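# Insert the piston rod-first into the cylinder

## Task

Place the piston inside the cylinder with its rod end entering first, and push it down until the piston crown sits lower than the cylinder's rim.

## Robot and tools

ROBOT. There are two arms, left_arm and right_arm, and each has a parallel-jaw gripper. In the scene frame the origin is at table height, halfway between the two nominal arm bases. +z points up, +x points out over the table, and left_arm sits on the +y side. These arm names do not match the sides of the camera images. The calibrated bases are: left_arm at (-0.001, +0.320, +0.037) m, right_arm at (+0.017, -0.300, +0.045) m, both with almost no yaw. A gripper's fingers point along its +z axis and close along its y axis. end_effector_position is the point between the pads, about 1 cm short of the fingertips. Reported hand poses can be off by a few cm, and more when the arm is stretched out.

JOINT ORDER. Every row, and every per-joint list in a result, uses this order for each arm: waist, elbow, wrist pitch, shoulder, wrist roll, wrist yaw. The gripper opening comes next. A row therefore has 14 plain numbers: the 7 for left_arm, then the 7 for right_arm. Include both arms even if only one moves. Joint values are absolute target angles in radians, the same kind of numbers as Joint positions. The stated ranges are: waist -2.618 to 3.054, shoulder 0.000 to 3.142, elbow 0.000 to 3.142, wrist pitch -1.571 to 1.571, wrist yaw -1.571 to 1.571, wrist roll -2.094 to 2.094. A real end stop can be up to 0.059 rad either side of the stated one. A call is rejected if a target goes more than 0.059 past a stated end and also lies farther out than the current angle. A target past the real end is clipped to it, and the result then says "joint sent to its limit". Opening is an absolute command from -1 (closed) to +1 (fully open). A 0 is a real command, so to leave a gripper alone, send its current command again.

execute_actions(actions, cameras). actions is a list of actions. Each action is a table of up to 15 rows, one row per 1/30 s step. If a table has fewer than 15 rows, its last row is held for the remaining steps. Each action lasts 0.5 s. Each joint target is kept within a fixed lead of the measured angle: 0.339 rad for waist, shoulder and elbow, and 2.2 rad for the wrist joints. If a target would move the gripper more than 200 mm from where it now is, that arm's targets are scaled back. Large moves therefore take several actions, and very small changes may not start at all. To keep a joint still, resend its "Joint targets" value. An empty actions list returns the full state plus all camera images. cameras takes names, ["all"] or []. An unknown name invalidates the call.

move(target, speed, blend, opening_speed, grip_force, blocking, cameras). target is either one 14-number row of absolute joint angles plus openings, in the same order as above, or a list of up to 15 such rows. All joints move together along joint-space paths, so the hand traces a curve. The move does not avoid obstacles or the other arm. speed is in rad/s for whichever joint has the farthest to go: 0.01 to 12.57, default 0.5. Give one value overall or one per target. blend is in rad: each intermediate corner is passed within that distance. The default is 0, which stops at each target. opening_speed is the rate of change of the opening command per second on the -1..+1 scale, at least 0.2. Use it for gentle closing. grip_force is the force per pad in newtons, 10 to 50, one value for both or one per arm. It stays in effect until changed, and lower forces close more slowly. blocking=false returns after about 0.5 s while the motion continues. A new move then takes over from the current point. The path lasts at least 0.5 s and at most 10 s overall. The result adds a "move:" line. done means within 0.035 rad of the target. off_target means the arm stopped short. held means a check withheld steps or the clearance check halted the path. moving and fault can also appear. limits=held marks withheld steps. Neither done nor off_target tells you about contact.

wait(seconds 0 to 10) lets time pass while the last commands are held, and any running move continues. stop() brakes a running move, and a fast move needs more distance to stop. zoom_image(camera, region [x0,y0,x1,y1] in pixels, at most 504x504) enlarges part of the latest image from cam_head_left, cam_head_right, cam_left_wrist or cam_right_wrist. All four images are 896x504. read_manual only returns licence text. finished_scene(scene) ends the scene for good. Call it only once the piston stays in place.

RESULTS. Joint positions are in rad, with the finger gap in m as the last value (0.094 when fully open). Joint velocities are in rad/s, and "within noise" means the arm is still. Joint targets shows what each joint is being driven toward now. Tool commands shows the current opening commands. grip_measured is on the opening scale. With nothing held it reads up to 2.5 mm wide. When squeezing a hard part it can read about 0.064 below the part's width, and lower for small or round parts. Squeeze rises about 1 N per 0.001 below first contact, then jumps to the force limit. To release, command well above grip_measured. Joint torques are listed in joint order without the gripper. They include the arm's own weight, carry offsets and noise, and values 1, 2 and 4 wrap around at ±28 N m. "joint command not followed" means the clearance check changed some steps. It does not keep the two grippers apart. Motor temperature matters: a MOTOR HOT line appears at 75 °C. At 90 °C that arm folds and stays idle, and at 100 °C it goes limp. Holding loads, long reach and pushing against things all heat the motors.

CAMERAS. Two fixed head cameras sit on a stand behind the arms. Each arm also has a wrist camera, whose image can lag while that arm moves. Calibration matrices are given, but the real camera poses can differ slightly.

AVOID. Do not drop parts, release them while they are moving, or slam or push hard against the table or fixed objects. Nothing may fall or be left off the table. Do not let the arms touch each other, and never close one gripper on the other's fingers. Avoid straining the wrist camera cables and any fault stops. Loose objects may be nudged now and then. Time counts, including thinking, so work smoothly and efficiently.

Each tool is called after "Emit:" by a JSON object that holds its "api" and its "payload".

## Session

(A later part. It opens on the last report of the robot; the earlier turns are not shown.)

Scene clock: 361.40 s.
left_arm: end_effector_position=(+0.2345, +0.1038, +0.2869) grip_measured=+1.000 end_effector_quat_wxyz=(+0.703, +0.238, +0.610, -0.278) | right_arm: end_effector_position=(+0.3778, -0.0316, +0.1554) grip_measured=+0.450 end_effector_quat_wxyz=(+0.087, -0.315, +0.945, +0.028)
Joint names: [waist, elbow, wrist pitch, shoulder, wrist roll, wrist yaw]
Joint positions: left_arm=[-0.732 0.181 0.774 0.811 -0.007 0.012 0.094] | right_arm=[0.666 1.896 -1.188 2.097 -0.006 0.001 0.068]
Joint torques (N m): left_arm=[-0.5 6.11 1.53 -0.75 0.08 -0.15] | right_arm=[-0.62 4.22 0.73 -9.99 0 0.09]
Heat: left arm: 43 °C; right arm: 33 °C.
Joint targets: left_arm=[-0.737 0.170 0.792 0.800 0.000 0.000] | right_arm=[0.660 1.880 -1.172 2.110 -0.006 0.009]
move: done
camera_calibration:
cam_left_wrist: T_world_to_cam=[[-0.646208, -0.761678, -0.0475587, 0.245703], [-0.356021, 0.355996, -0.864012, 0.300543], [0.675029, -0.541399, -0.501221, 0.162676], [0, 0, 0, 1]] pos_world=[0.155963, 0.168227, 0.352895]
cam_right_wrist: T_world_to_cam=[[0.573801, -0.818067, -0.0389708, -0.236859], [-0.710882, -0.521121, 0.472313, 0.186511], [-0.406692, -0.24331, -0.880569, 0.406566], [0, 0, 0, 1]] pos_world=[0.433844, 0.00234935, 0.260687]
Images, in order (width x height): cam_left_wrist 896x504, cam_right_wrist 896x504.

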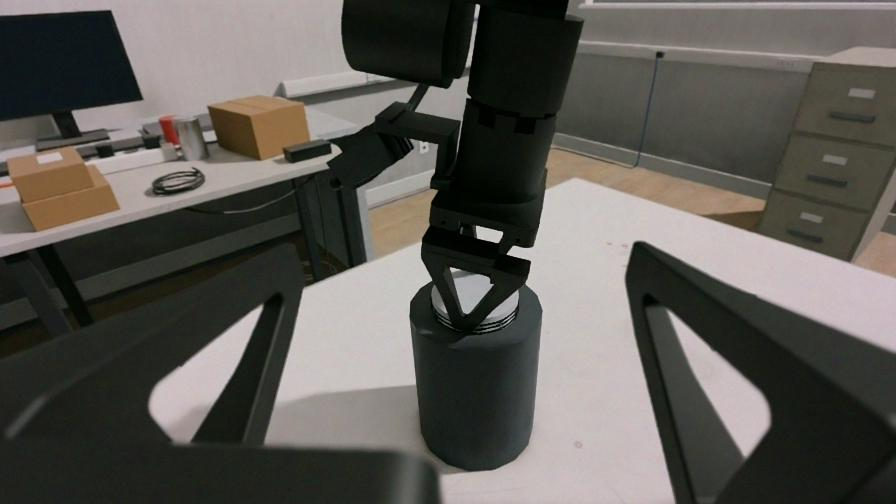

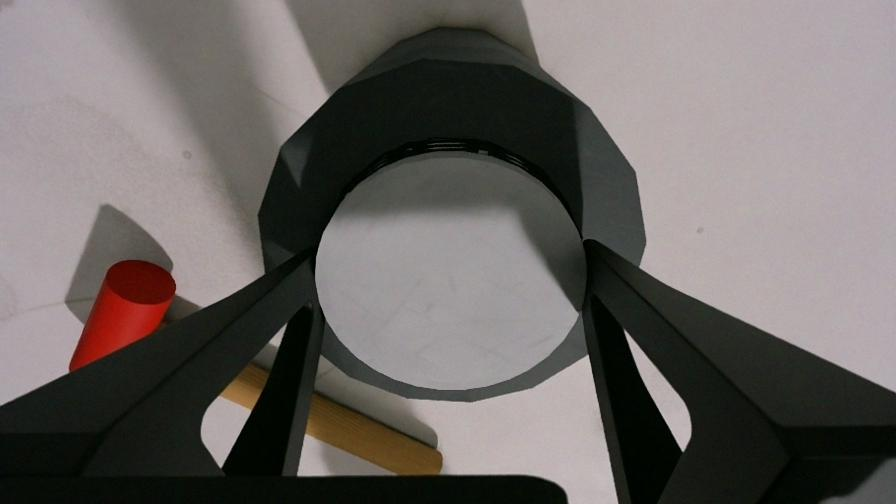

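Emit:
{"api": "move", "payload": {"target": [[-0.737, 0.17, 0.792, 0.80, 0.0, 0.0, 1.0, 0.660, 1.820, -1.215, 2.190, -0.006, 0.009, 0.15], [-0.737, 0.17, 0.792, 0.80, 0.0, 0.0, 1.0, 0.660, 1.785, -1.245, 2.250, -0.006, 0.009, 0.15]], "speed": 0.1, "blend": [0.01, 0], "cameras": ["cam_left_wrist", "cam_right_wrist"]}}

Emit:
{"api": "zoom_image", "payload": {"camera": "cam_left_wrist", "region": [405, 250, 550, 360]}}

Scene clock: 366.93 s.
left_arm: end_effector_position=(+0.2345, +0.1038, +0.2869) grip_measured=+1.000 end_effector_quat_wxyz=(+0.703, +0.238, +0.610, -0.278) | right_arm: end_effector_position=(+0.3755, -0.0334, +0.1464) grip_measured=+0.450 end_effector_quat_wxyz=(+0.076, -0.316, +0.946, +0.024)
Joint names: [waist, elbow, wrist pitch, shoulder, wrist roll, wrist yaw]
Joint positions: left_arm=[-0.732 0.181 0.774 0.811 -0.007 0.012 0.094] | right_arm=[0.666 1.882 -1.185 2.108 -0.006 0.001 0.068]
Joint torques (N m): left_arm=[-0.5 6.11 1.53 -0.76 0.08 -0.15] | right_arm=[-0.57 -1.88 -0.13 1.44 0 0.09]
Heat: left arm: 43 °C; right arm: 33 °C.
Joint targets: left_arm=[-0.737 0.170 0.792 0.800 0.000 0.000] | right_arm=[0.660 1.785 -1.245 2.250 -0.006 0.009]
move: off_target (right_arm); right_arm: the shoulder is farthest, 0.142 rad from its target
camera_calibration:
cam_left_wrist: T_world_to_cam=[[-0.646208, -0.761678, -0.0475587, 0.245703], [-0.356021, 0.355996, -0.864012, 0.300543], [0.675029, -0.541399, -0.501221, 0.162676], [0, 0, 0, 1]] pos_world=[0.155963, 0.168227, 0.352895]
cam_right_wrist: T_world_to_cam=[[0.5731, -0.818587, -0.0383768, -0.237071], [-0.701962, -0.514536, 0.492445, 0.182126], [-0.422855, -0.255281, -0.869497, 0.401293], [0, 0, 0, 1]] pos_world=[0.433399, 0.0020899, 0.250138]
Images, in order (width x height): cam_left_wrist 896x504, cam_right_wrist 896x504.

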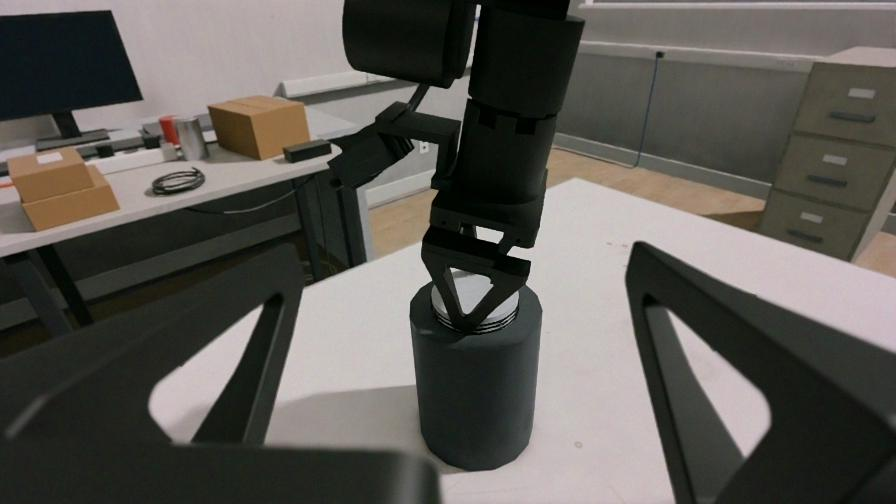

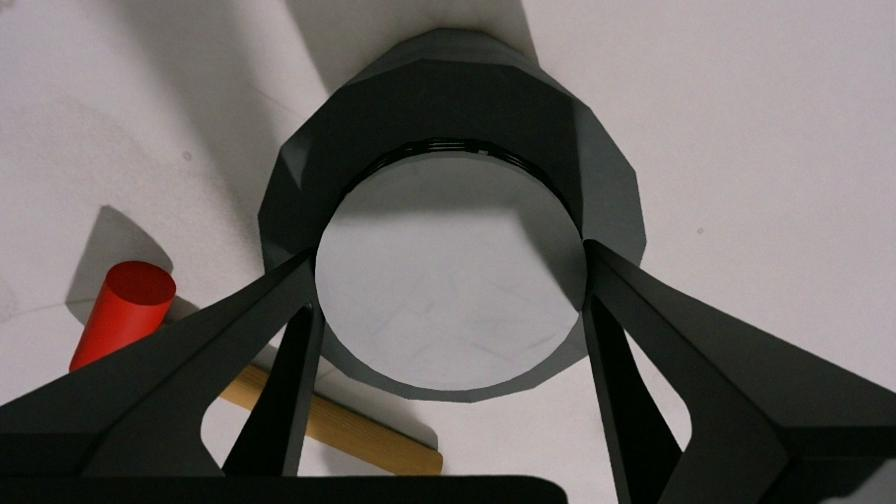

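Scaled by 3.476 from the camera's 896x504 image, which has a finer 1280x720 frame.

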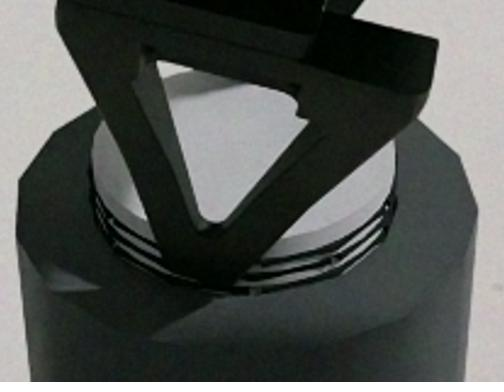

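Emit:
{"api": "move", "payload": {"target": [[-0.737, 0.17, 0.792, 0.80, 0.0, 0.0, 1.0, 0.660, 1.860, -1.190, 2.140, 0.25, 0.009, 0.15], [-0.737, 0.17, 0.792, 0.80, 0.0, 0.0, 1.0, 0.660, 1.860, -1.190, 2.140, -0.28, 0.009, 0.15], [-0.737, 0.17, 0.792, 0.80, 0.0, 0.0, 1.0, 0.660, 1.860, -1.190, 2.140, -0.006, 0.009, 0.15]], "speed": 0.4, "blend": [0.03, 0.03, 0], "cameras": ["cam_left_wrist", "cam_right_wrist"]}}

Emit:
{"api": "zoom_image", "payload": {"camera": "cam_left_wrist", "region": [405, 250, 550, 360]}}

Scene clock: 373.93 s.
left_arm: end_effector_position=(+0.2345, +0.1038, +0.2869) grip_measured=+1.000 end_effector_quat_wxyz=(+0.703, +0.238, +0.610, -0.278) | right_arm: end_effector_position=(+0.3780, -0.0333, +0.1524) grip_measured=+0.451 end_effector_quat_wxyz=(+0.085, -0.324, +0.942, +0.028)
Joint names: [waist, elbow, wrist pitch, shoulder, wrist roll, wrist yaw]
Joint positions: left_arm=[-0.732 0.181 0.774 0.811 -0.007 0.012 0.094] | right_arm=[0.662 1.884 -1.179 2.096 -0.029 -0.002 0.068]
Joint torques (N m): left_arm=[-0.5 6.11 1.52 -0.75 0.08 -0.15] | right_arm=[-0.16 3.78 0.42 -7.34 0.23 0.12]
Heat: left arm: 43 °C; right arm: 33 °C.
Joint targets: left_arm=[-0.737 0.170 0.792 0.800 0.000 0.000] | right_arm=[0.660 1.860 -1.190 2.140 -0.006 0.009]
move: off_target (right_arm); right_arm: the shoulder is farthest, 0.044 rad from its target
camera_calibration:
cam_left_wrist: T_world_to_cam=[[-0.646208, -0.761678, -0.0475587, 0.245703], [-0.356021, 0.355996, -0.864012, 0.300543], [0.675029, -0.541399, -0.501221, 0.162676], [0, 0, 0, 1]] pos_world=[0.155963, 0.168227, 0.352895]
cam_right_wrist: T_world_to_cam=[[0.588415, -0.80767, -0.037908, -0.243867], [-0.700487, -0.532622, 0.475007, 0.182477], [-0.40384, -0.252947, -0.879165, 0.401978], [0, 0, 0, 1]] pos_world=[0.433652, 0.00190685, 0.257482]
Images, in order (width x height): cam_left_wrist 896x504, cam_right_wrist 896x504.

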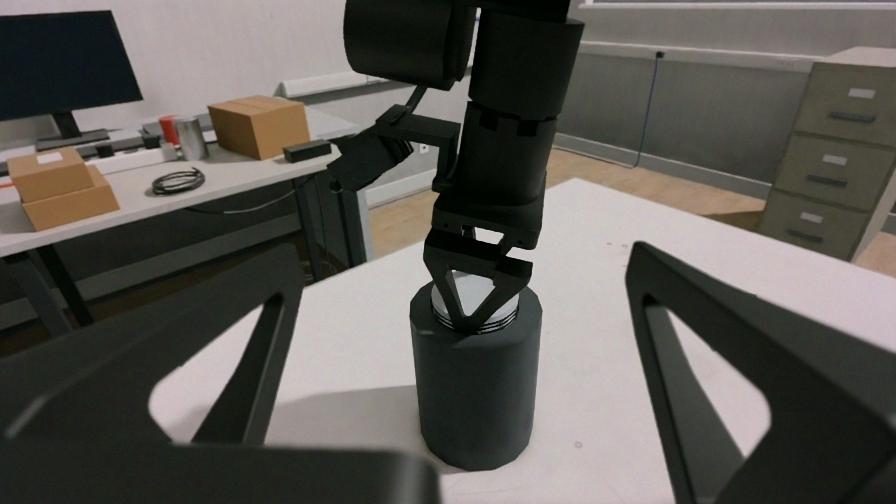

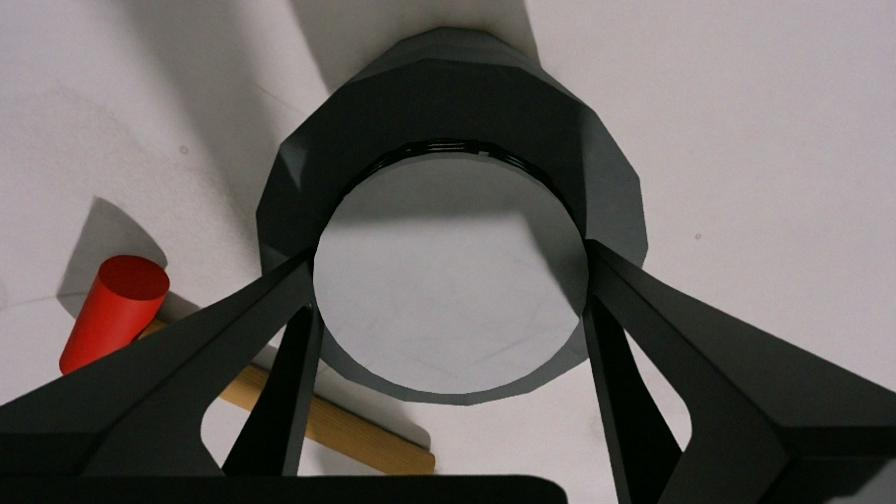

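Scaled by 3.476 from the camera's 896x504 image, which has a finer 1280x720 frame.

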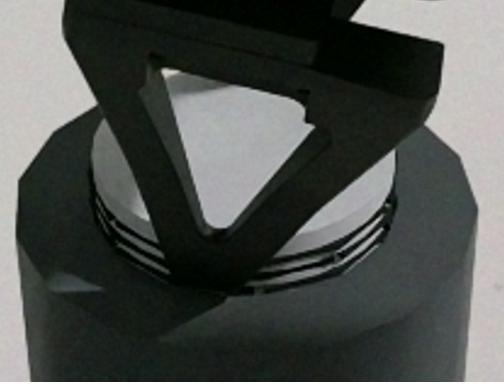

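Emit:
{"api": "zoom_image", "payload": {"camera": "cam_right_wrist", "region": [330, 120, 460, 210]}}

Emit:
{"api": "zoom_image", "payload": {"camera": "cam_right_wrist", "region": [450, 120, 600, 220]}}

Scaled by 3.877 from the camera's 896x504 image, which has a finer 1280x720 frame.

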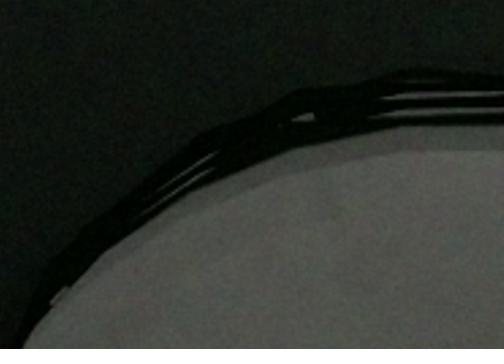

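Scaled by 3.360 from the camera's 896x504 image, which has a finer 1280x720 frame.

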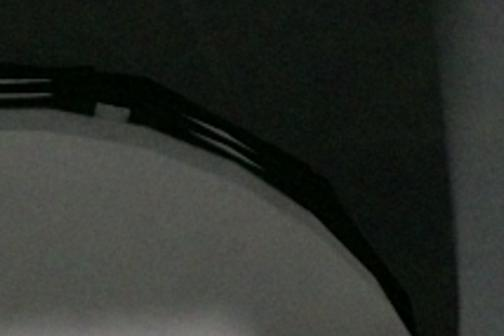

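Emit:
{"api": "move", "payload": {"target": [[-0.737, 0.17, 0.792, 0.80, 0.0, 0.0, 1.0, 0.660, 1.860, -1.190, 2.110, -0.006, 0.009, 0.8], [-0.737, 0.17, 0.792, 0.80, 0.0, 0.0, 1.0, 0.665, 2.120, -1.36, 2.10, -0.006, 0.009, 0.8], [-0.737, 0.17, 0.792, 0.80, 0.0, 0.0, 1.0, 0.667, 1.40, -0.60, 1.66, 0.0, 0.0, 0.8], [-0.737, 0.17, 0.792, 0.80, 0.0, 0.0, 1.0, 0.667, 0.349, 1.131, 1.593, 0.0, 0.0, 0.8]], "speed": [0.3, 0.5, 0.8, 0.9], "blend": [0, 0.05, 0.1, 0], "opening_speed": 1.5, "cameras": ["cam_left_wrist", "cam_right_wrist"]}}

Scene clock: 386.27 s.
left_arm: end_effector_position=(+0.2345, +0.1038, +0.2869) grip_measured=+1.000 end_effector_quat_wxyz=(+0.703, +0.238, +0.610, -0.278) | right_arm: end_effector_position=(+0.3491, -0.0555, +0.1761) grip_measured=+0.798 end_effector_quat_wxyz=(+0.621, -0.236, +0.719, +0.203)
Joint names: [waist, elbow, wrist pitch, shoulder, wrist roll, wrist yaw]
Joint positions: left_arm=[-0.732 0.181 0.774 0.811 -0.007 0.012 0.094] | right_arm=[0.66 0.358 1.112 1.616 -0.002 -0.001 0.084]
Joint torques (N m): left_arm=[-0.49 6.12 1.52 -0.75 0.08 -0.15] | right_arm=[0.64 3.58 2.16 -7.56 0.03 -0.01]
Heat: left arm: 43 °C; right arm: 33 °C.
Joint targets: left_arm=[-0.737 0.170 0.792 0.800 0.000 0.000] | right_arm=[0.667 0.349 1.131 1.593 0.000 0.000]
move: done
camera_calibration:
cam_left_wrist: T_world_to_cam=[[-0.646208, -0.761678, -0.0475587, 0.245703], [-0.356021, 0.355996, -0.864012, 0.300543], [0.675029, -0.541399, -0.501221, 0.162676], [0, 0, 0, 1]] pos_world=[0.155963, 0.168227, 0.352895]
cam_right_wrist: T_world_to_cam=[[0.613877, -0.788261, -0.0424228, -0.250839], [-0.594576, -0.426353, -0.681691, 0.311709], [0.519263, 0.443698, -0.730409, 0.0957126], [0, 0, 0, 1]] pos_world=[0.289619, -0.107296, 0.271757]
Images, in order (width x height): cam_left_wrist 896x504, cam_right_wrist 896x504.

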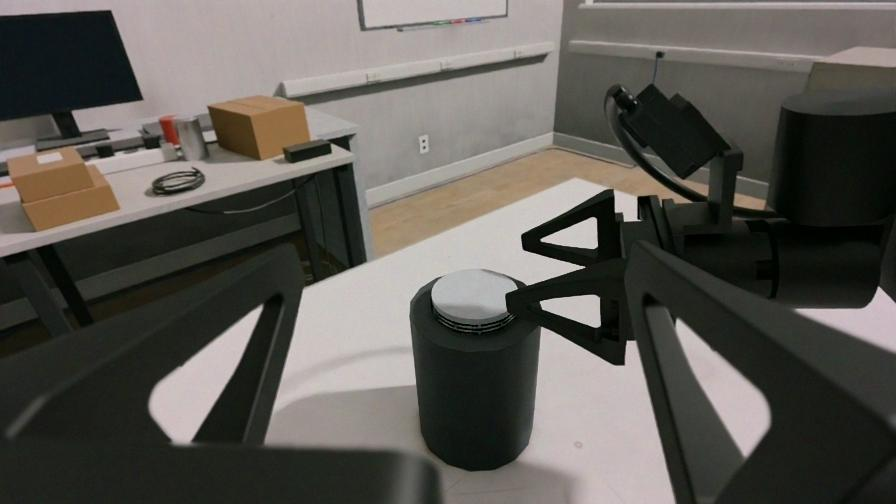

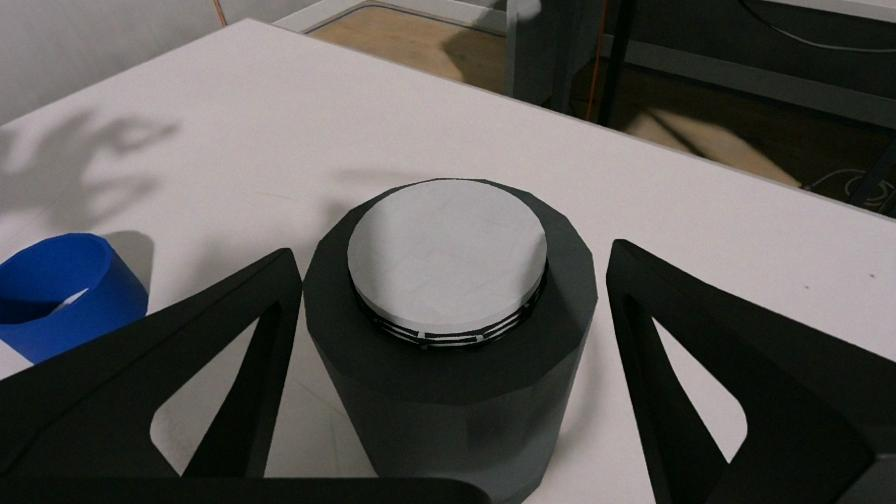

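Emit:
{"api": "zoom_image", "payload": {"camera": "cam_right_wrist", "region": [330, 260, 450, 370]}}

Emit:
{"api": "zoom_image", "payload": {"camera": "cam_right_wrist", "region": [440, 250, 570, 370]}}

Emit:
{"api": "zoom_image", "payload": {"camera": "cam_right_wrist", "region": [290, 160, 610, 420]}}

Scaled by 4.200 from the camera's 896x504 image, which has a finer 1280x720 frame.

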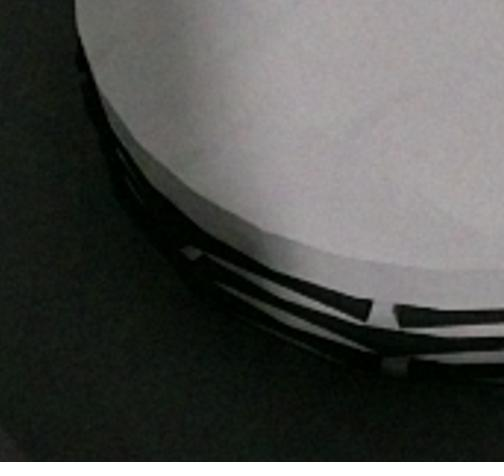

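Scaled by 3.877 from the camera's 896x504 image, which has a finer 1280x720 frame.

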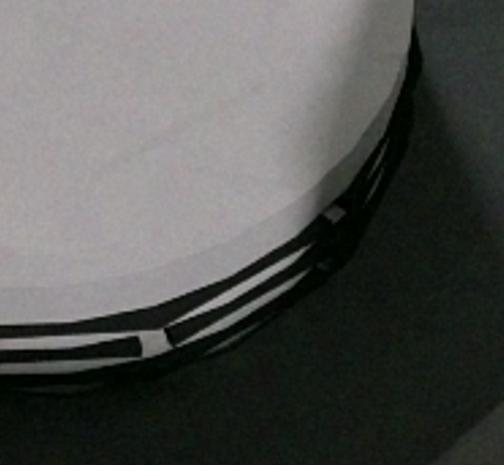

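Scaled by 1.575 from the camera's 896x504 image, which has a finer 1280x720 frame.

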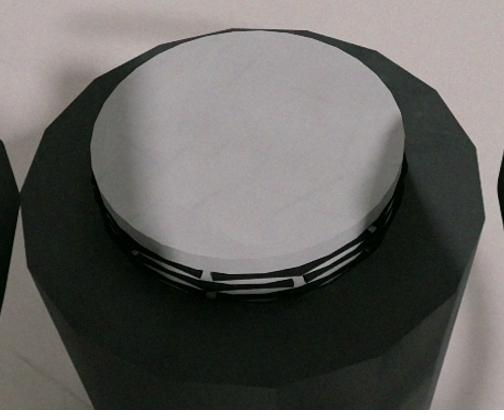

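Emit:
{"api": "move", "payload": {"target": [[-0.737, 0.17, 0.792, 0.80, 0.0, 0.0, 1.0, 0.667, 1.40, -0.60, 1.66, 0.0, 0.0, 0.75], [-0.737, 0.17, 0.792, 0.80, 0.0, 0.0, 1.0, 0.670, 2.120, -1.36, 2.110, -0.006, 0.009, 0.75], [-0.737, 0.17, 0.792, 0.80, 0.0, 0.0, 1.0, 0.660, 1.887, -1.177, 2.079, -0.006, 0.009, 0.75], [-0.737, 0.17, 0.792, 0.80, 0.0, 0.0, 1.0, 0.660, 1.887, -1.177, 2.079, -0.006, 0.009, 0.15]], "speed": [0.9, 0.8, 0.25, 0.3], "blend": [0.1, 0.05, 0, 0], "opening_speed": 0.8, "cameras": ["cam_left_wrist", "cam_right_wrist"]}}

Emit:
{"api": "zoom_image", "payload": {"camera": "cam_left_wrist", "region": [405, 250, 550, 360]}}

Scene clock: 397.57 s.
left_arm: end_effector_position=(+0.2345, +0.1038, +0.2869) grip_measured=+1.000 end_effector_quat_wxyz=(+0.703, +0.238, +0.610, -0.278) | right_arm: end_effector_position=(+0.3783, -0.0330, +0.1571) grip_measured=+0.449 end_effector_quat_wxyz=(+0.087, -0.313, +0.945, +0.029)
Joint names: [waist, elbow, wrist pitch, shoulder, wrist roll, wrist yaw]
Joint positions: left_arm=[-0.732 0.181 0.774 0.811 -0.007 0.012 0.094] | right_arm=[0.662 1.897 -1.19 2.093 -0.005 -0.001 0.068]
Joint torques (N m): left_arm=[-0.51 6.09 1.52 -0.77 0.07 -0.15] | right_arm=[-0.23 4.75 0.72 -12.44 0 0.11]
Heat: left arm: 43 °C; right arm: 34 °C.
Joint targets: left_arm=[-0.737 0.170 0.792 0.800 0.000 0.000] | right_arm=[0.660 1.887 -1.177 2.079 -0.006 0.009]
move: done
camera_calibration:
cam_left_wrist: T_world_to_cam=[[-0.646208, -0.761678, -0.0475587, 0.245703], [-0.356021, 0.355996, -0.864012, 0.300543], [0.675029, -0.541399, -0.501221, 0.162676], [0, 0, 0, 1]] pos_world=[0.155963, 0.168227, 0.352895]
cam_right_wrist: T_world_to_cam=[[0.570042, -0.820586, -0.0411095, -0.236427], [-0.713398, -0.519161, 0.470676, 0.186658], [-0.407573, -0.238978, -0.881348, 0.408536], [0, 0, 0, 1]] pos_world=[0.434443, 0.000528388, 0.262487]
Images, in order (width x height): cam_left_wrist 896x504, cam_right_wrist 896x504.

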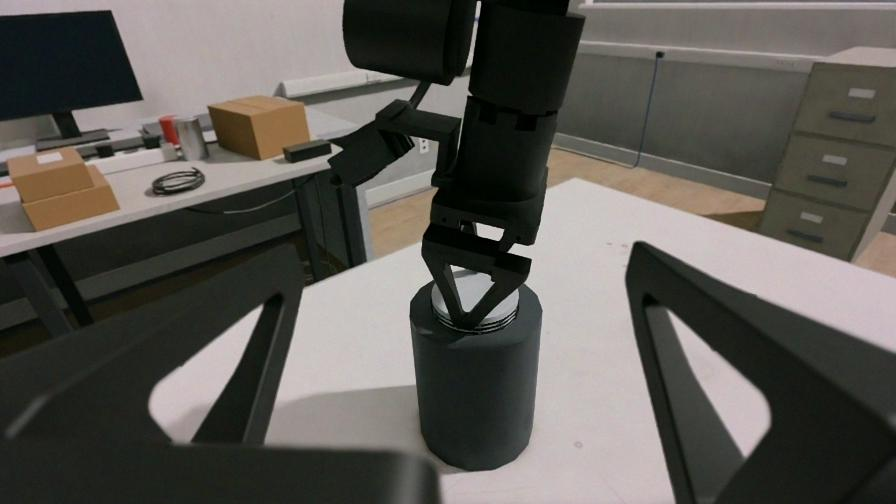

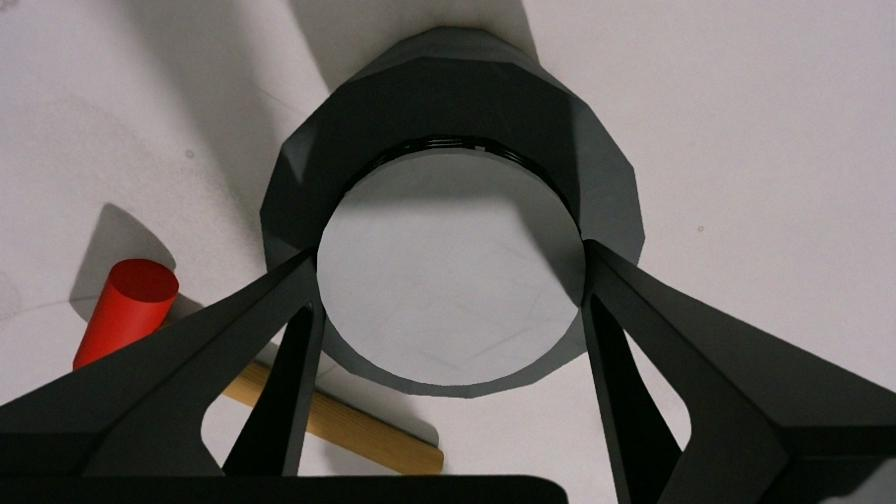

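Scaled by 3.476 from the camera's 896x504 image, which has a finer 1280x720 frame.

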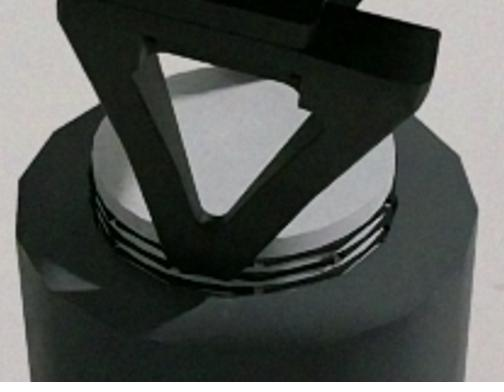

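Emit:
{"api": "move", "payload": {"target": [[-0.737, 0.17, 0.792, 0.80, 0.0, 0.0, 1.0, 0.660, 1.902, -1.177, 2.057, -0.006, 0.009, 0.15], [-0.737, 0.17, 0.792, 0.80, 0.0, 0.0, 1.0, 0.660, 1.902, -1.250, 2.057, -0.006, 0.009, 0.15], [-0.737, 0.17, 0.792, 0.80, 0.0, 0.0, 1.0, 0.637, 1.902, -1.250, 2.057, -0.006, 0.009, 0.15], [-0.737, 0.17, 0.792, 0.80, 0.0, 0.0, 1.0, 0.637, 1.880, -1.250, 2.090, -0.006, 0.009, 0.15]], "speed": 0.1, "cameras": ["cam_left_wrist", "cam_right_wrist"]}}

Emit:
{"api": "zoom_image", "payload": {"camera": "cam_left_wrist", "region": [405, 250, 550, 360]}}

Scene clock: 401.23 s.
left_arm: end_effector_position=(+0.2345, +0.1038, +0.2869) grip_measured=+1.000 end_effector_quat_wxyz=(+0.703, +0.238, +0.610, -0.278) | right_arm: end_effector_position=(+0.3779, -0.0339, +0.1569) grip_measured=+0.449 end_effector_quat_wxyz=(+0.085, -0.312, +0.946, +0.031)
Joint names: [waist, elbow, wrist pitch, shoulder, wrist roll, wrist yaw]
Joint positions: left_arm=[-0.732 0.181 0.774 0.811 -0.007 0.012 0.094] | right_arm=[0.659 1.897 -1.194 2.093 -0.006 -0.007 0.068]
Joint torques (N m): left_arm=[-0.5 6.11 1.53 -0.76 0.08 -0.15] | right_arm=[-2.15 4.15 -0.11 -11.51 -0.01 0.15]
Heat: left arm: 43 °C; right arm: 34 °C.
Joint targets: left_arm=[-0.737 0.170 0.792 0.800 0.000 0.000] | right_arm=[0.637 1.880 -1.250 2.090 -0.006 0.009]
move: off_target (right_arm); right_arm: the wrist pitch is farthest, 0.056 rad from its target
camera_calibration:
cam_left_wrist: T_world_to_cam=[[-0.646208, -0.761678, -0.0475587, 0.245703], [-0.356021, 0.355996, -0.864012, 0.300543], [0.675029, -0.541399, -0.501221, 0.162676], [0, 0, 0, 1]] pos_world=[0.155963, 0.168227, 0.352895]
cam_right_wrist: T_world_to_cam=[[0.568376, -0.821454, -0.0465012, -0.235564], [-0.711269, -0.518975, 0.474089, 0.184582], [-0.413575, -0.236386, -0.879248, 0.410046], [0, 0, 0, 1]] pos_world=[0.434762, -0.000782685, 0.26207]
Images, in order (width x height): cam_left_wrist 896x504, cam_right_wrist 896x504.

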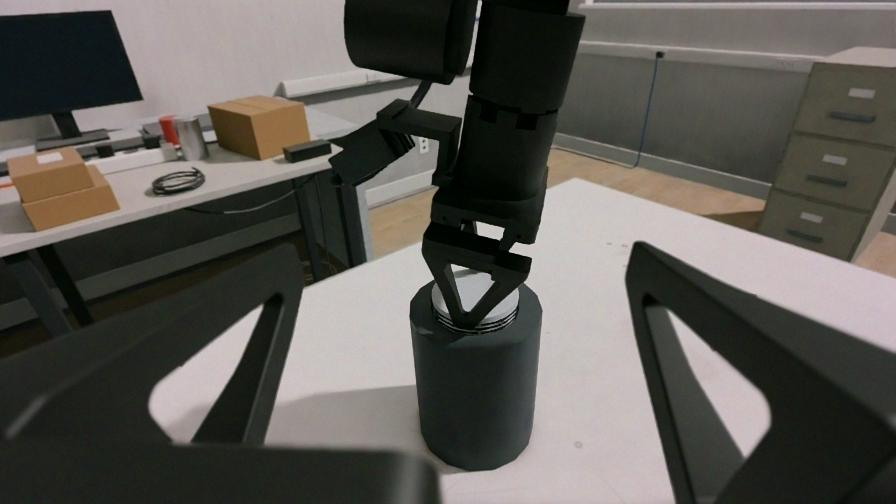

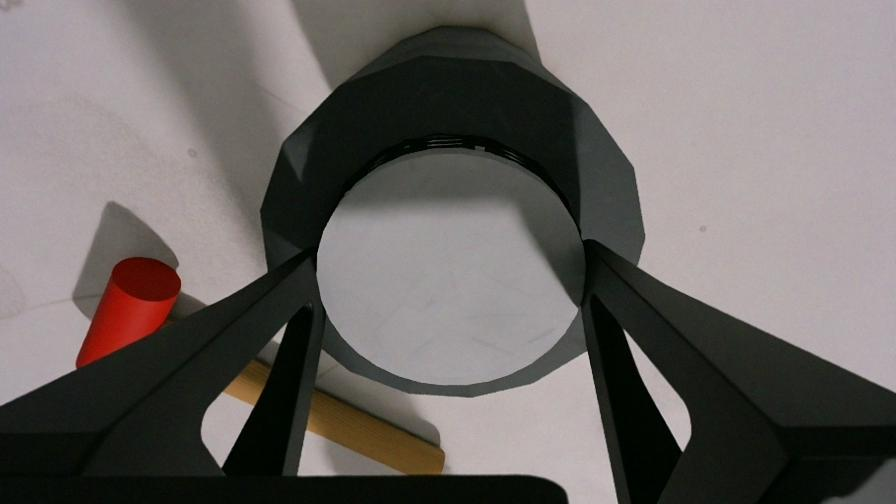

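Scaled by 3.476 from the camera's 896x504 image, which has a finer 1280x720 frame.

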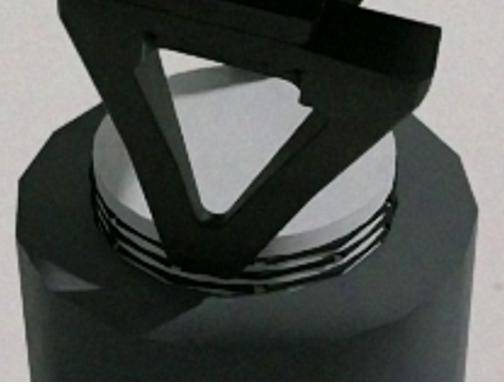

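Emit:
{"api": "move", "payload": {"target": [[-0.737, 0.17, 0.792, 0.80, 0.0, 0.0, 1.0, 0.637, 1.902, -1.250, 2.050, -0.006, 0.009, 0.15], [-0.737, 0.17, 0.792, 0.80, 0.0, 0.0, 1.0, 0.600, 1.902, -1.340, 2.050, -0.006, 0.009, 0.15], [-0.737, 0.17, 0.792, 0.80, 0.0, 0.0, 1.0, 0.600, 1.880, -1.340, 2.090, -0.006, 0.009, 0.15]], "speed": 0.15, "cameras": ["cam_left_wrist", "cam_right_wrist"]}}

Emit:
{"api": "zoom_image", "payload": {"camera": "cam_left_wrist", "region": [405, 250, 550, 360]}}

Scene clock: 404.37 s.
left_arm: end_effector_position=(+0.2345, +0.1038, +0.2869) grip_measured=+1.000 end_effector_quat_wxyz=(+0.703, +0.238, +0.610, -0.278) | right_arm: end_effector_position=(+0.3771, -0.0357, +0.1572) grip_measured=+0.448 end_effector_quat_wxyz=(+0.080, -0.312, +0.946, +0.037)
Joint names: [waist, elbow, wrist pitch, shoulder, wrist roll, wrist yaw]
Joint positions: left_arm=[-0.732 0.181 0.774 0.811 -0.007 0.012 0.094] | right_arm=[0.65 1.897 -1.201 2.092 -0.012 -0.022 0.068]
Joint torques (N m): left_arm=[-0.51 6.12 1.52 -0.76 0.08 -0.15] | right_arm=[-4.97 4.22 -1.09 -11.3 0.05 0.31]
Heat: left arm: 43 °C; right arm: 34 °C.
Joint targets: left_arm=[-0.737 0.170 0.792 0.800 0.000 0.000] | right_arm=[0.600 1.880 -1.340 2.090 -0.006 0.009]
move: off_target (right_arm); right_arm: the wrist pitch is farthest, 0.139 rad from its target
camera_calibration:
cam_left_wrist: T_world_to_cam=[[-0.646208, -0.761678, -0.0475587, 0.245703], [-0.356021, 0.355996, -0.864012, 0.300543], [0.675029, -0.541399, -0.501221, 0.162676], [0, 0, 0, 1]] pos_world=[0.155963, 0.168227, 0.352895]
cam_right_wrist: T_world_to_cam=[[0.56802, -0.820771, -0.0607264, -0.234155], [-0.704898, -0.52326, 0.478872, 0.179676], [-0.42482, -0.229203, -0.875782, 0.413451], [0, 0, 0, 1]] pos_world=[0.4353, -0.00340628, 0.261832]
Images, in order (width x height): cam_left_wrist 896x504, cam_right_wrist 896x504.

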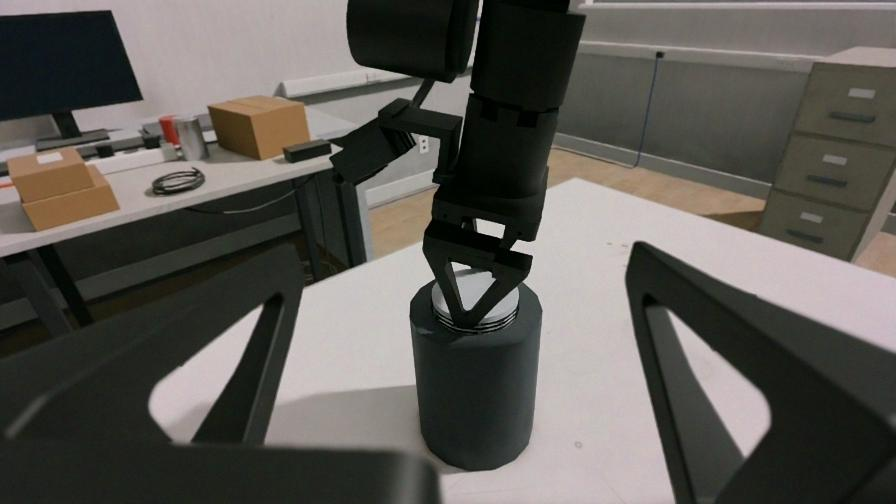

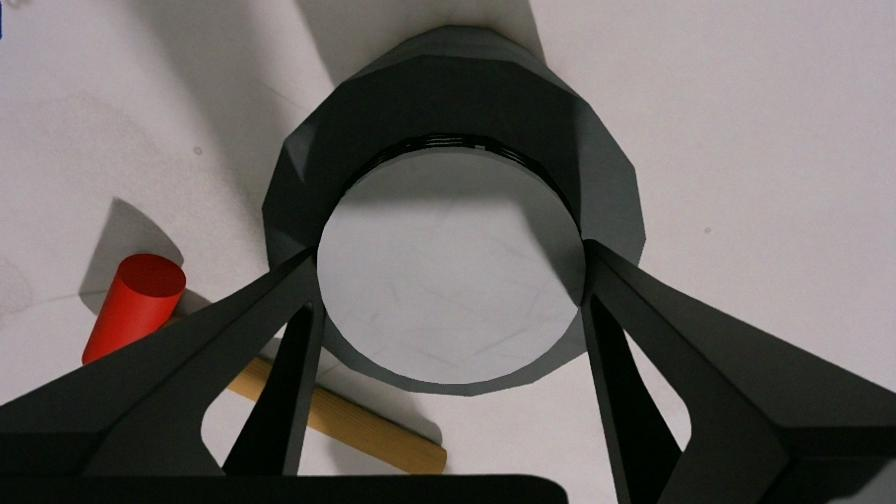

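Scaled by 3.476 from the camera's 896x504 image, which has a finer 1280x720 frame.

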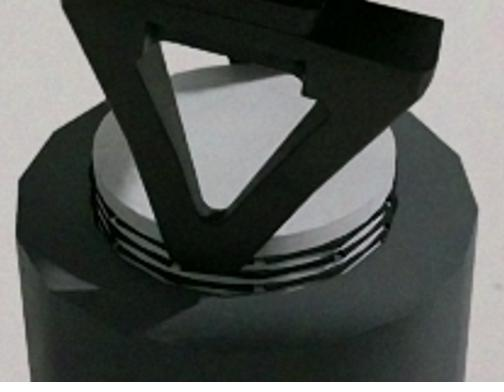

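Emit:
{"api": "move", "payload": {"target": [[-0.737, 0.17, 0.792, 0.80, 0.0, 0.0, 1.0, 0.660, 1.850, -1.06, 2.150, -0.006, 0.009, 0.15], [-0.737, 0.17, 0.792, 0.80, 0.0, 0.0, 1.0, 0.660, 1.850, -1.10, 2.150, -0.006, 0.10, 0.15], [-0.737, 0.17, 0.792, 0.80, 0.0, 0.0, 1.0, 0.660, 1.850, -1.18, 2.150, -0.006, 0.13, 0.15], [-0.737, 0.17, 0.792, 0.80, 0.0, 0.0, 1.0, 0.660, 1.850, -1.26, 2.150, -0.006, 0.10, 0.15], [-0.737, 0.17, 0.792, 0.80, 0.0, 0.0, 1.0, 0.660, 1.850, -1.30, 2.150, -0.006, 0.009, 0.15], [-0.737, 0.17, 0.792, 0.80, 0.0, 0.0, 1.0, 0.660, 1.850, -1.26, 2.150, -0.006, -0.08, 0.15], [-0.737, 0.17, 0.792, 0.80, 0.0, 0.0, 1.0, 0.660, 1.850, -1.18, 2.150, -0.006, -0.11, 0.15], [-0.737, 0.17, 0.792, 0.80, 0.0, 0.0, 1.0, 0.660, 1.850, -1.10, 2.150, -0.006, -0.08, 0.15], [-0.737, 0.17, 0.792, 0.80, 0.0, 0.0, 1.0, 0.660, 1.850, -1.06, 2.150, -0.006, 0.009, 0.15], [-0.737, 0.17, 0.792, 0.80, 0.0, 0.0, 1.0, 0.660, 1.850, -1.18, 2.150, -0.006, 0.13, 0.15], [-0.737, 0.17, 0.792, 0.80, 0.0, 0.0, 1.0, 0.660, 1.850, -1.30, 2.150, -0.006, 0.009, 0.15], [-0.737, 0.17, 0.792, 0.80, 0.0, 0.0, 1.0, 0.660, 1.850, -1.18, 2.150, -0.006, -0.11, 0.15], [-0.737, 0.17, 0.792, 0.80, 0.0, 0.0, 1.0, 0.660, 1.850, -1.18, 2.150, -0.006, 0.009, 0.15]], "speed": 0.35, "blend": [0.03, 0.03, 0.03, 0.03, 0.03, 0.03, 0.03, 0.03, 0.03, 0.03, 0.03, 0.03, 0], "cameras": ["cam_left_wrist", "cam_right_wrist"]}}

Emit:
{"api": "zoom_image", "payload": {"camera": "cam_left_wrist", "region": [405, 250, 550, 360]}}

Scene clock: 411.63 s.
left_arm: end_effector_position=(+0.2345, +0.1038, +0.2869) grip_measured=+1.000 end_effector_quat_wxyz=(+0.703, +0.238, +0.610, -0.278) | right_arm: end_effector_position=(+0.3771, -0.0326, +0.1548) grip_measured=+0.448 end_effector_quat_wxyz=(+0.085, -0.313, +0.945, +0.031)
Joint names: [waist, elbow, wrist pitch, shoulder, wrist roll, wrist yaw]
Joint positions: left_arm=[-0.732 0.181 0.774 0.811 -0.007 0.012 0.094] | right_arm=[0.662 1.887 -1.183 2.092 -0.005 -0.007 0.068]
Joint torques (N m): left_arm=[-0.5 6.11 1.52 -0.76 0.08 -0.15] | right_arm=[-0.23 2.78 0.6 -6.12 0.01 0.16]
Heat: left arm: 43 °C; right arm: 33 °C.
Joint targets: left_arm=[-0.737 0.170 0.792 0.800 0.000 0.000] | right_arm=[0.660 1.850 -1.180 2.150 -0.006 0.009]
move: off_target (right_arm); right_arm: the shoulder is farthest, 0.058 rad from its target
camera_calibration:
cam_left_wrist: T_world_to_cam=[[-0.646208, -0.761678, -0.0475587, 0.245703], [-0.356021, 0.355996, -0.864012, 0.300543], [0.675029, -0.541399, -0.501221, 0.162676], [0, 0, 0, 1]] pos_world=[0.155963, 0.168227, 0.352895]
cam_right_wrist: T_world_to_cam=[[0.570974, -0.819644, -0.0466087, -0.235037], [-0.710242, -0.521643, 0.4727, 0.185509], [-0.411758, -0.236796, -0.87999, 0.407525], [0, 0, 0, 1]] pos_world=[0.433759, 0.000622929, 0.259973]
Images, in order (width x height): cam_left_wrist 896x504, cam_right_wrist 896x504.

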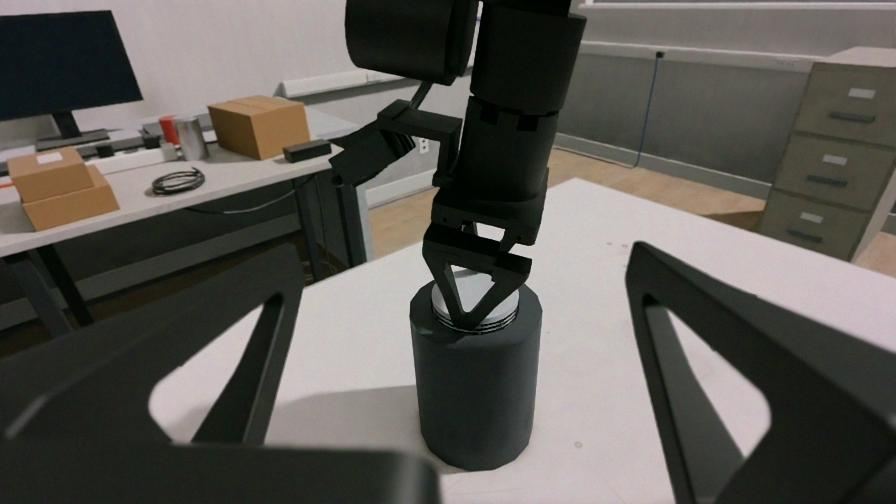

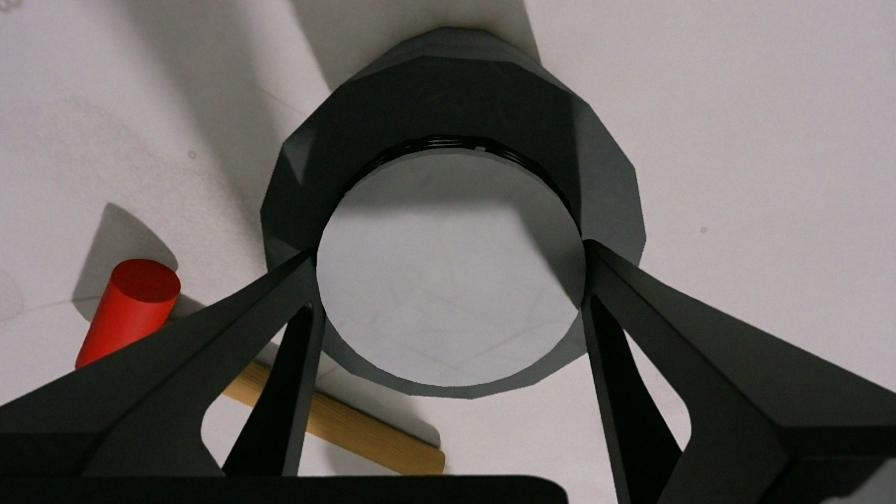

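Scaled by 3.476 from the camera's 896x504 image, which has a finer 1280x720 frame.

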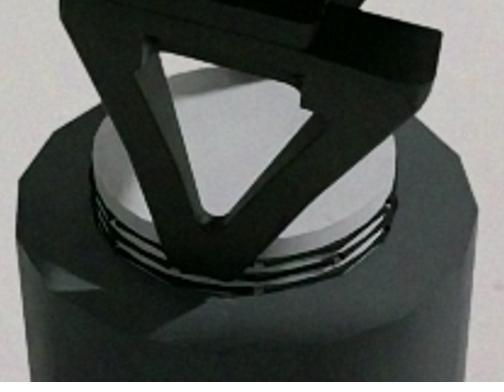

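Emit:
{"api": "zoom_image", "payload": {"camera": "cam_right_wrist", "region": [250, 20, 660, 420]}}

Scaled by 1.229 from the camera's 896x504 image, which has a finer 1280x720 frame.

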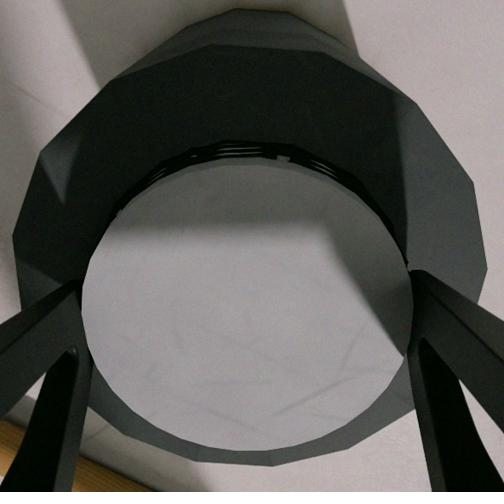

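Emit:
{"api": "move", "payload": {"target": [[-0.737, 0.17, 0.792, 0.80, 0.0, 0.0, 1.0, 0.660, 1.890, -1.178, 2.085, -0.006, 0.009, 0.15], [-0.737, 0.17, 0.792, 0.80, 0.0, 0.0, 1.0, 0.690, 1.890, -1.178, 2.085, -0.006, 0.057, 0.15], [-0.737, 0.17, 0.792, 0.80, 0.0, 0.0, 1.0, 0.690, 1.870, -1.185, 2.115, -0.006, 0.057, 0.15]], "speed": 0.1, "cameras": ["cam_left_wrist", "cam_right_wrist"]}}

Emit:
{"api": "zoom_image", "payload": {"camera": "cam_left_wrist", "region": [405, 250, 550, 360]}}

Scene clock: 418.93 s.
left_arm: end_effector_position=(+0.2345, +0.1038, +0.2869) grip_measured=+1.000 end_effector_quat_wxyz=(+0.703, +0.238, +0.610, -0.278) | right_arm: end_effector_position=(+0.3766, -0.0314, +0.1560) grip_measured=+0.448 end_effector_quat_wxyz=(+0.089, -0.317, +0.944, +0.026)
Joint names: [waist, elbow, wrist pitch, shoulder, wrist roll, wrist yaw]
Joint positions: left_arm=[-0.732 0.181 0.774 0.811 -0.007 0.012 0.094] | right_arm=[0.67 1.887 -1.182 2.089 -0.005 0.007 0.068]
Joint torques (N m): left_arm=[-0.5 6.11 1.53 -0.76 0.07 -0.14] | right_arm=[1.99 4.18 0.54 -8.88 0.01 0.54]
Heat: left arm: 43 °C; right arm: 33 °C.
Joint targets: left_arm=[-0.737 0.170 0.792 0.800 0.000 0.000] | right_arm=[0.690 1.870 -1.185 2.115 -0.006 0.057]
move: off_target (right_arm); right_arm: the wrist yaw is farthest, 0.050 rad from its target
camera_calibration:
cam_left_wrist: T_world_to_cam=[[-0.646208, -0.761678, -0.0475587, 0.245703], [-0.356021, 0.355996, -0.864012, 0.300543], [0.675029, -0.541399, -0.501221, 0.162676], [0, 0, 0, 1]] pos_world=[0.155963, 0.168227, 0.352895]
cam_right_wrist: T_world_to_cam=[[0.57594, -0.816801, -0.0336001, -0.237557], [-0.712488, -0.521691, 0.469254, 0.186577], [-0.400816, -0.246322, -0.882424, 0.40461], [0, 0, 0, 1]] pos_world=[0.431927, 0.00296279, 0.261504]
Images, in order (width x height): cam_left_wrist 896x504, cam_right_wrist 896x504.

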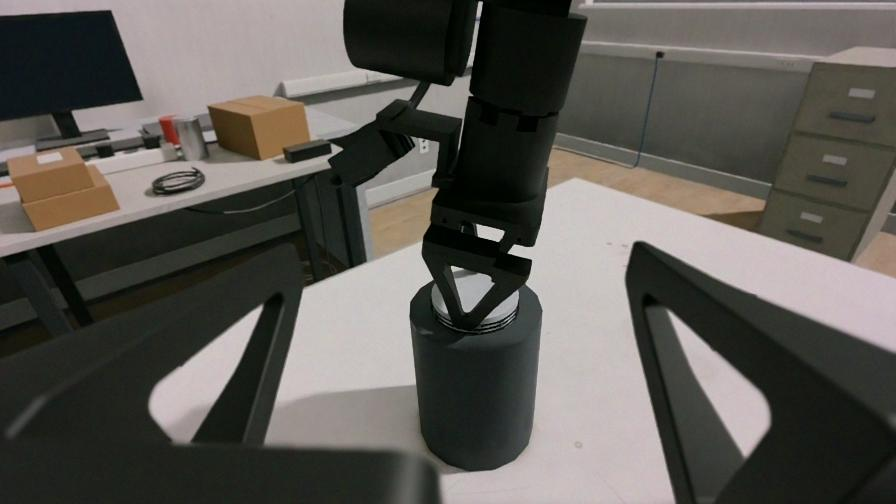

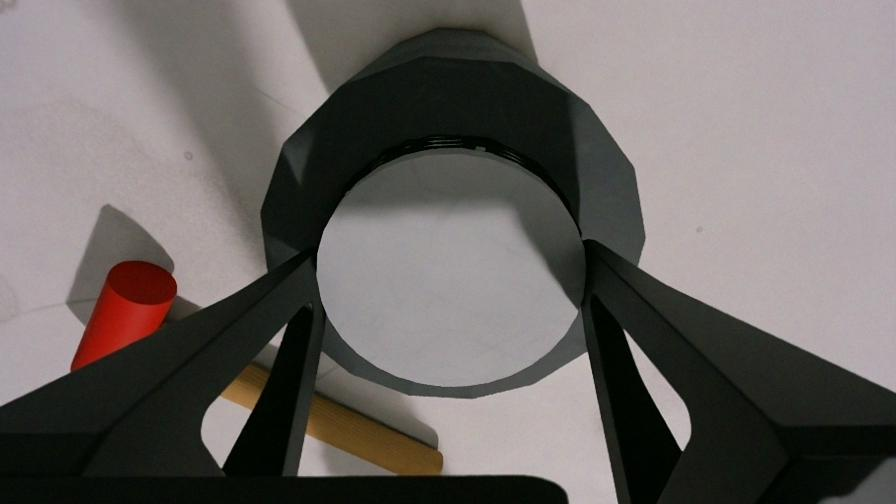

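Scaled by 3.476 from the camera's 896x504 image, which has a finer 1280x720 frame.

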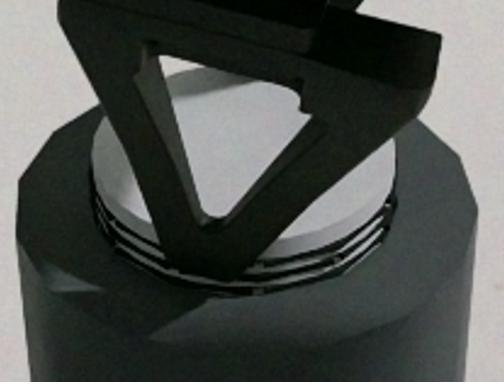

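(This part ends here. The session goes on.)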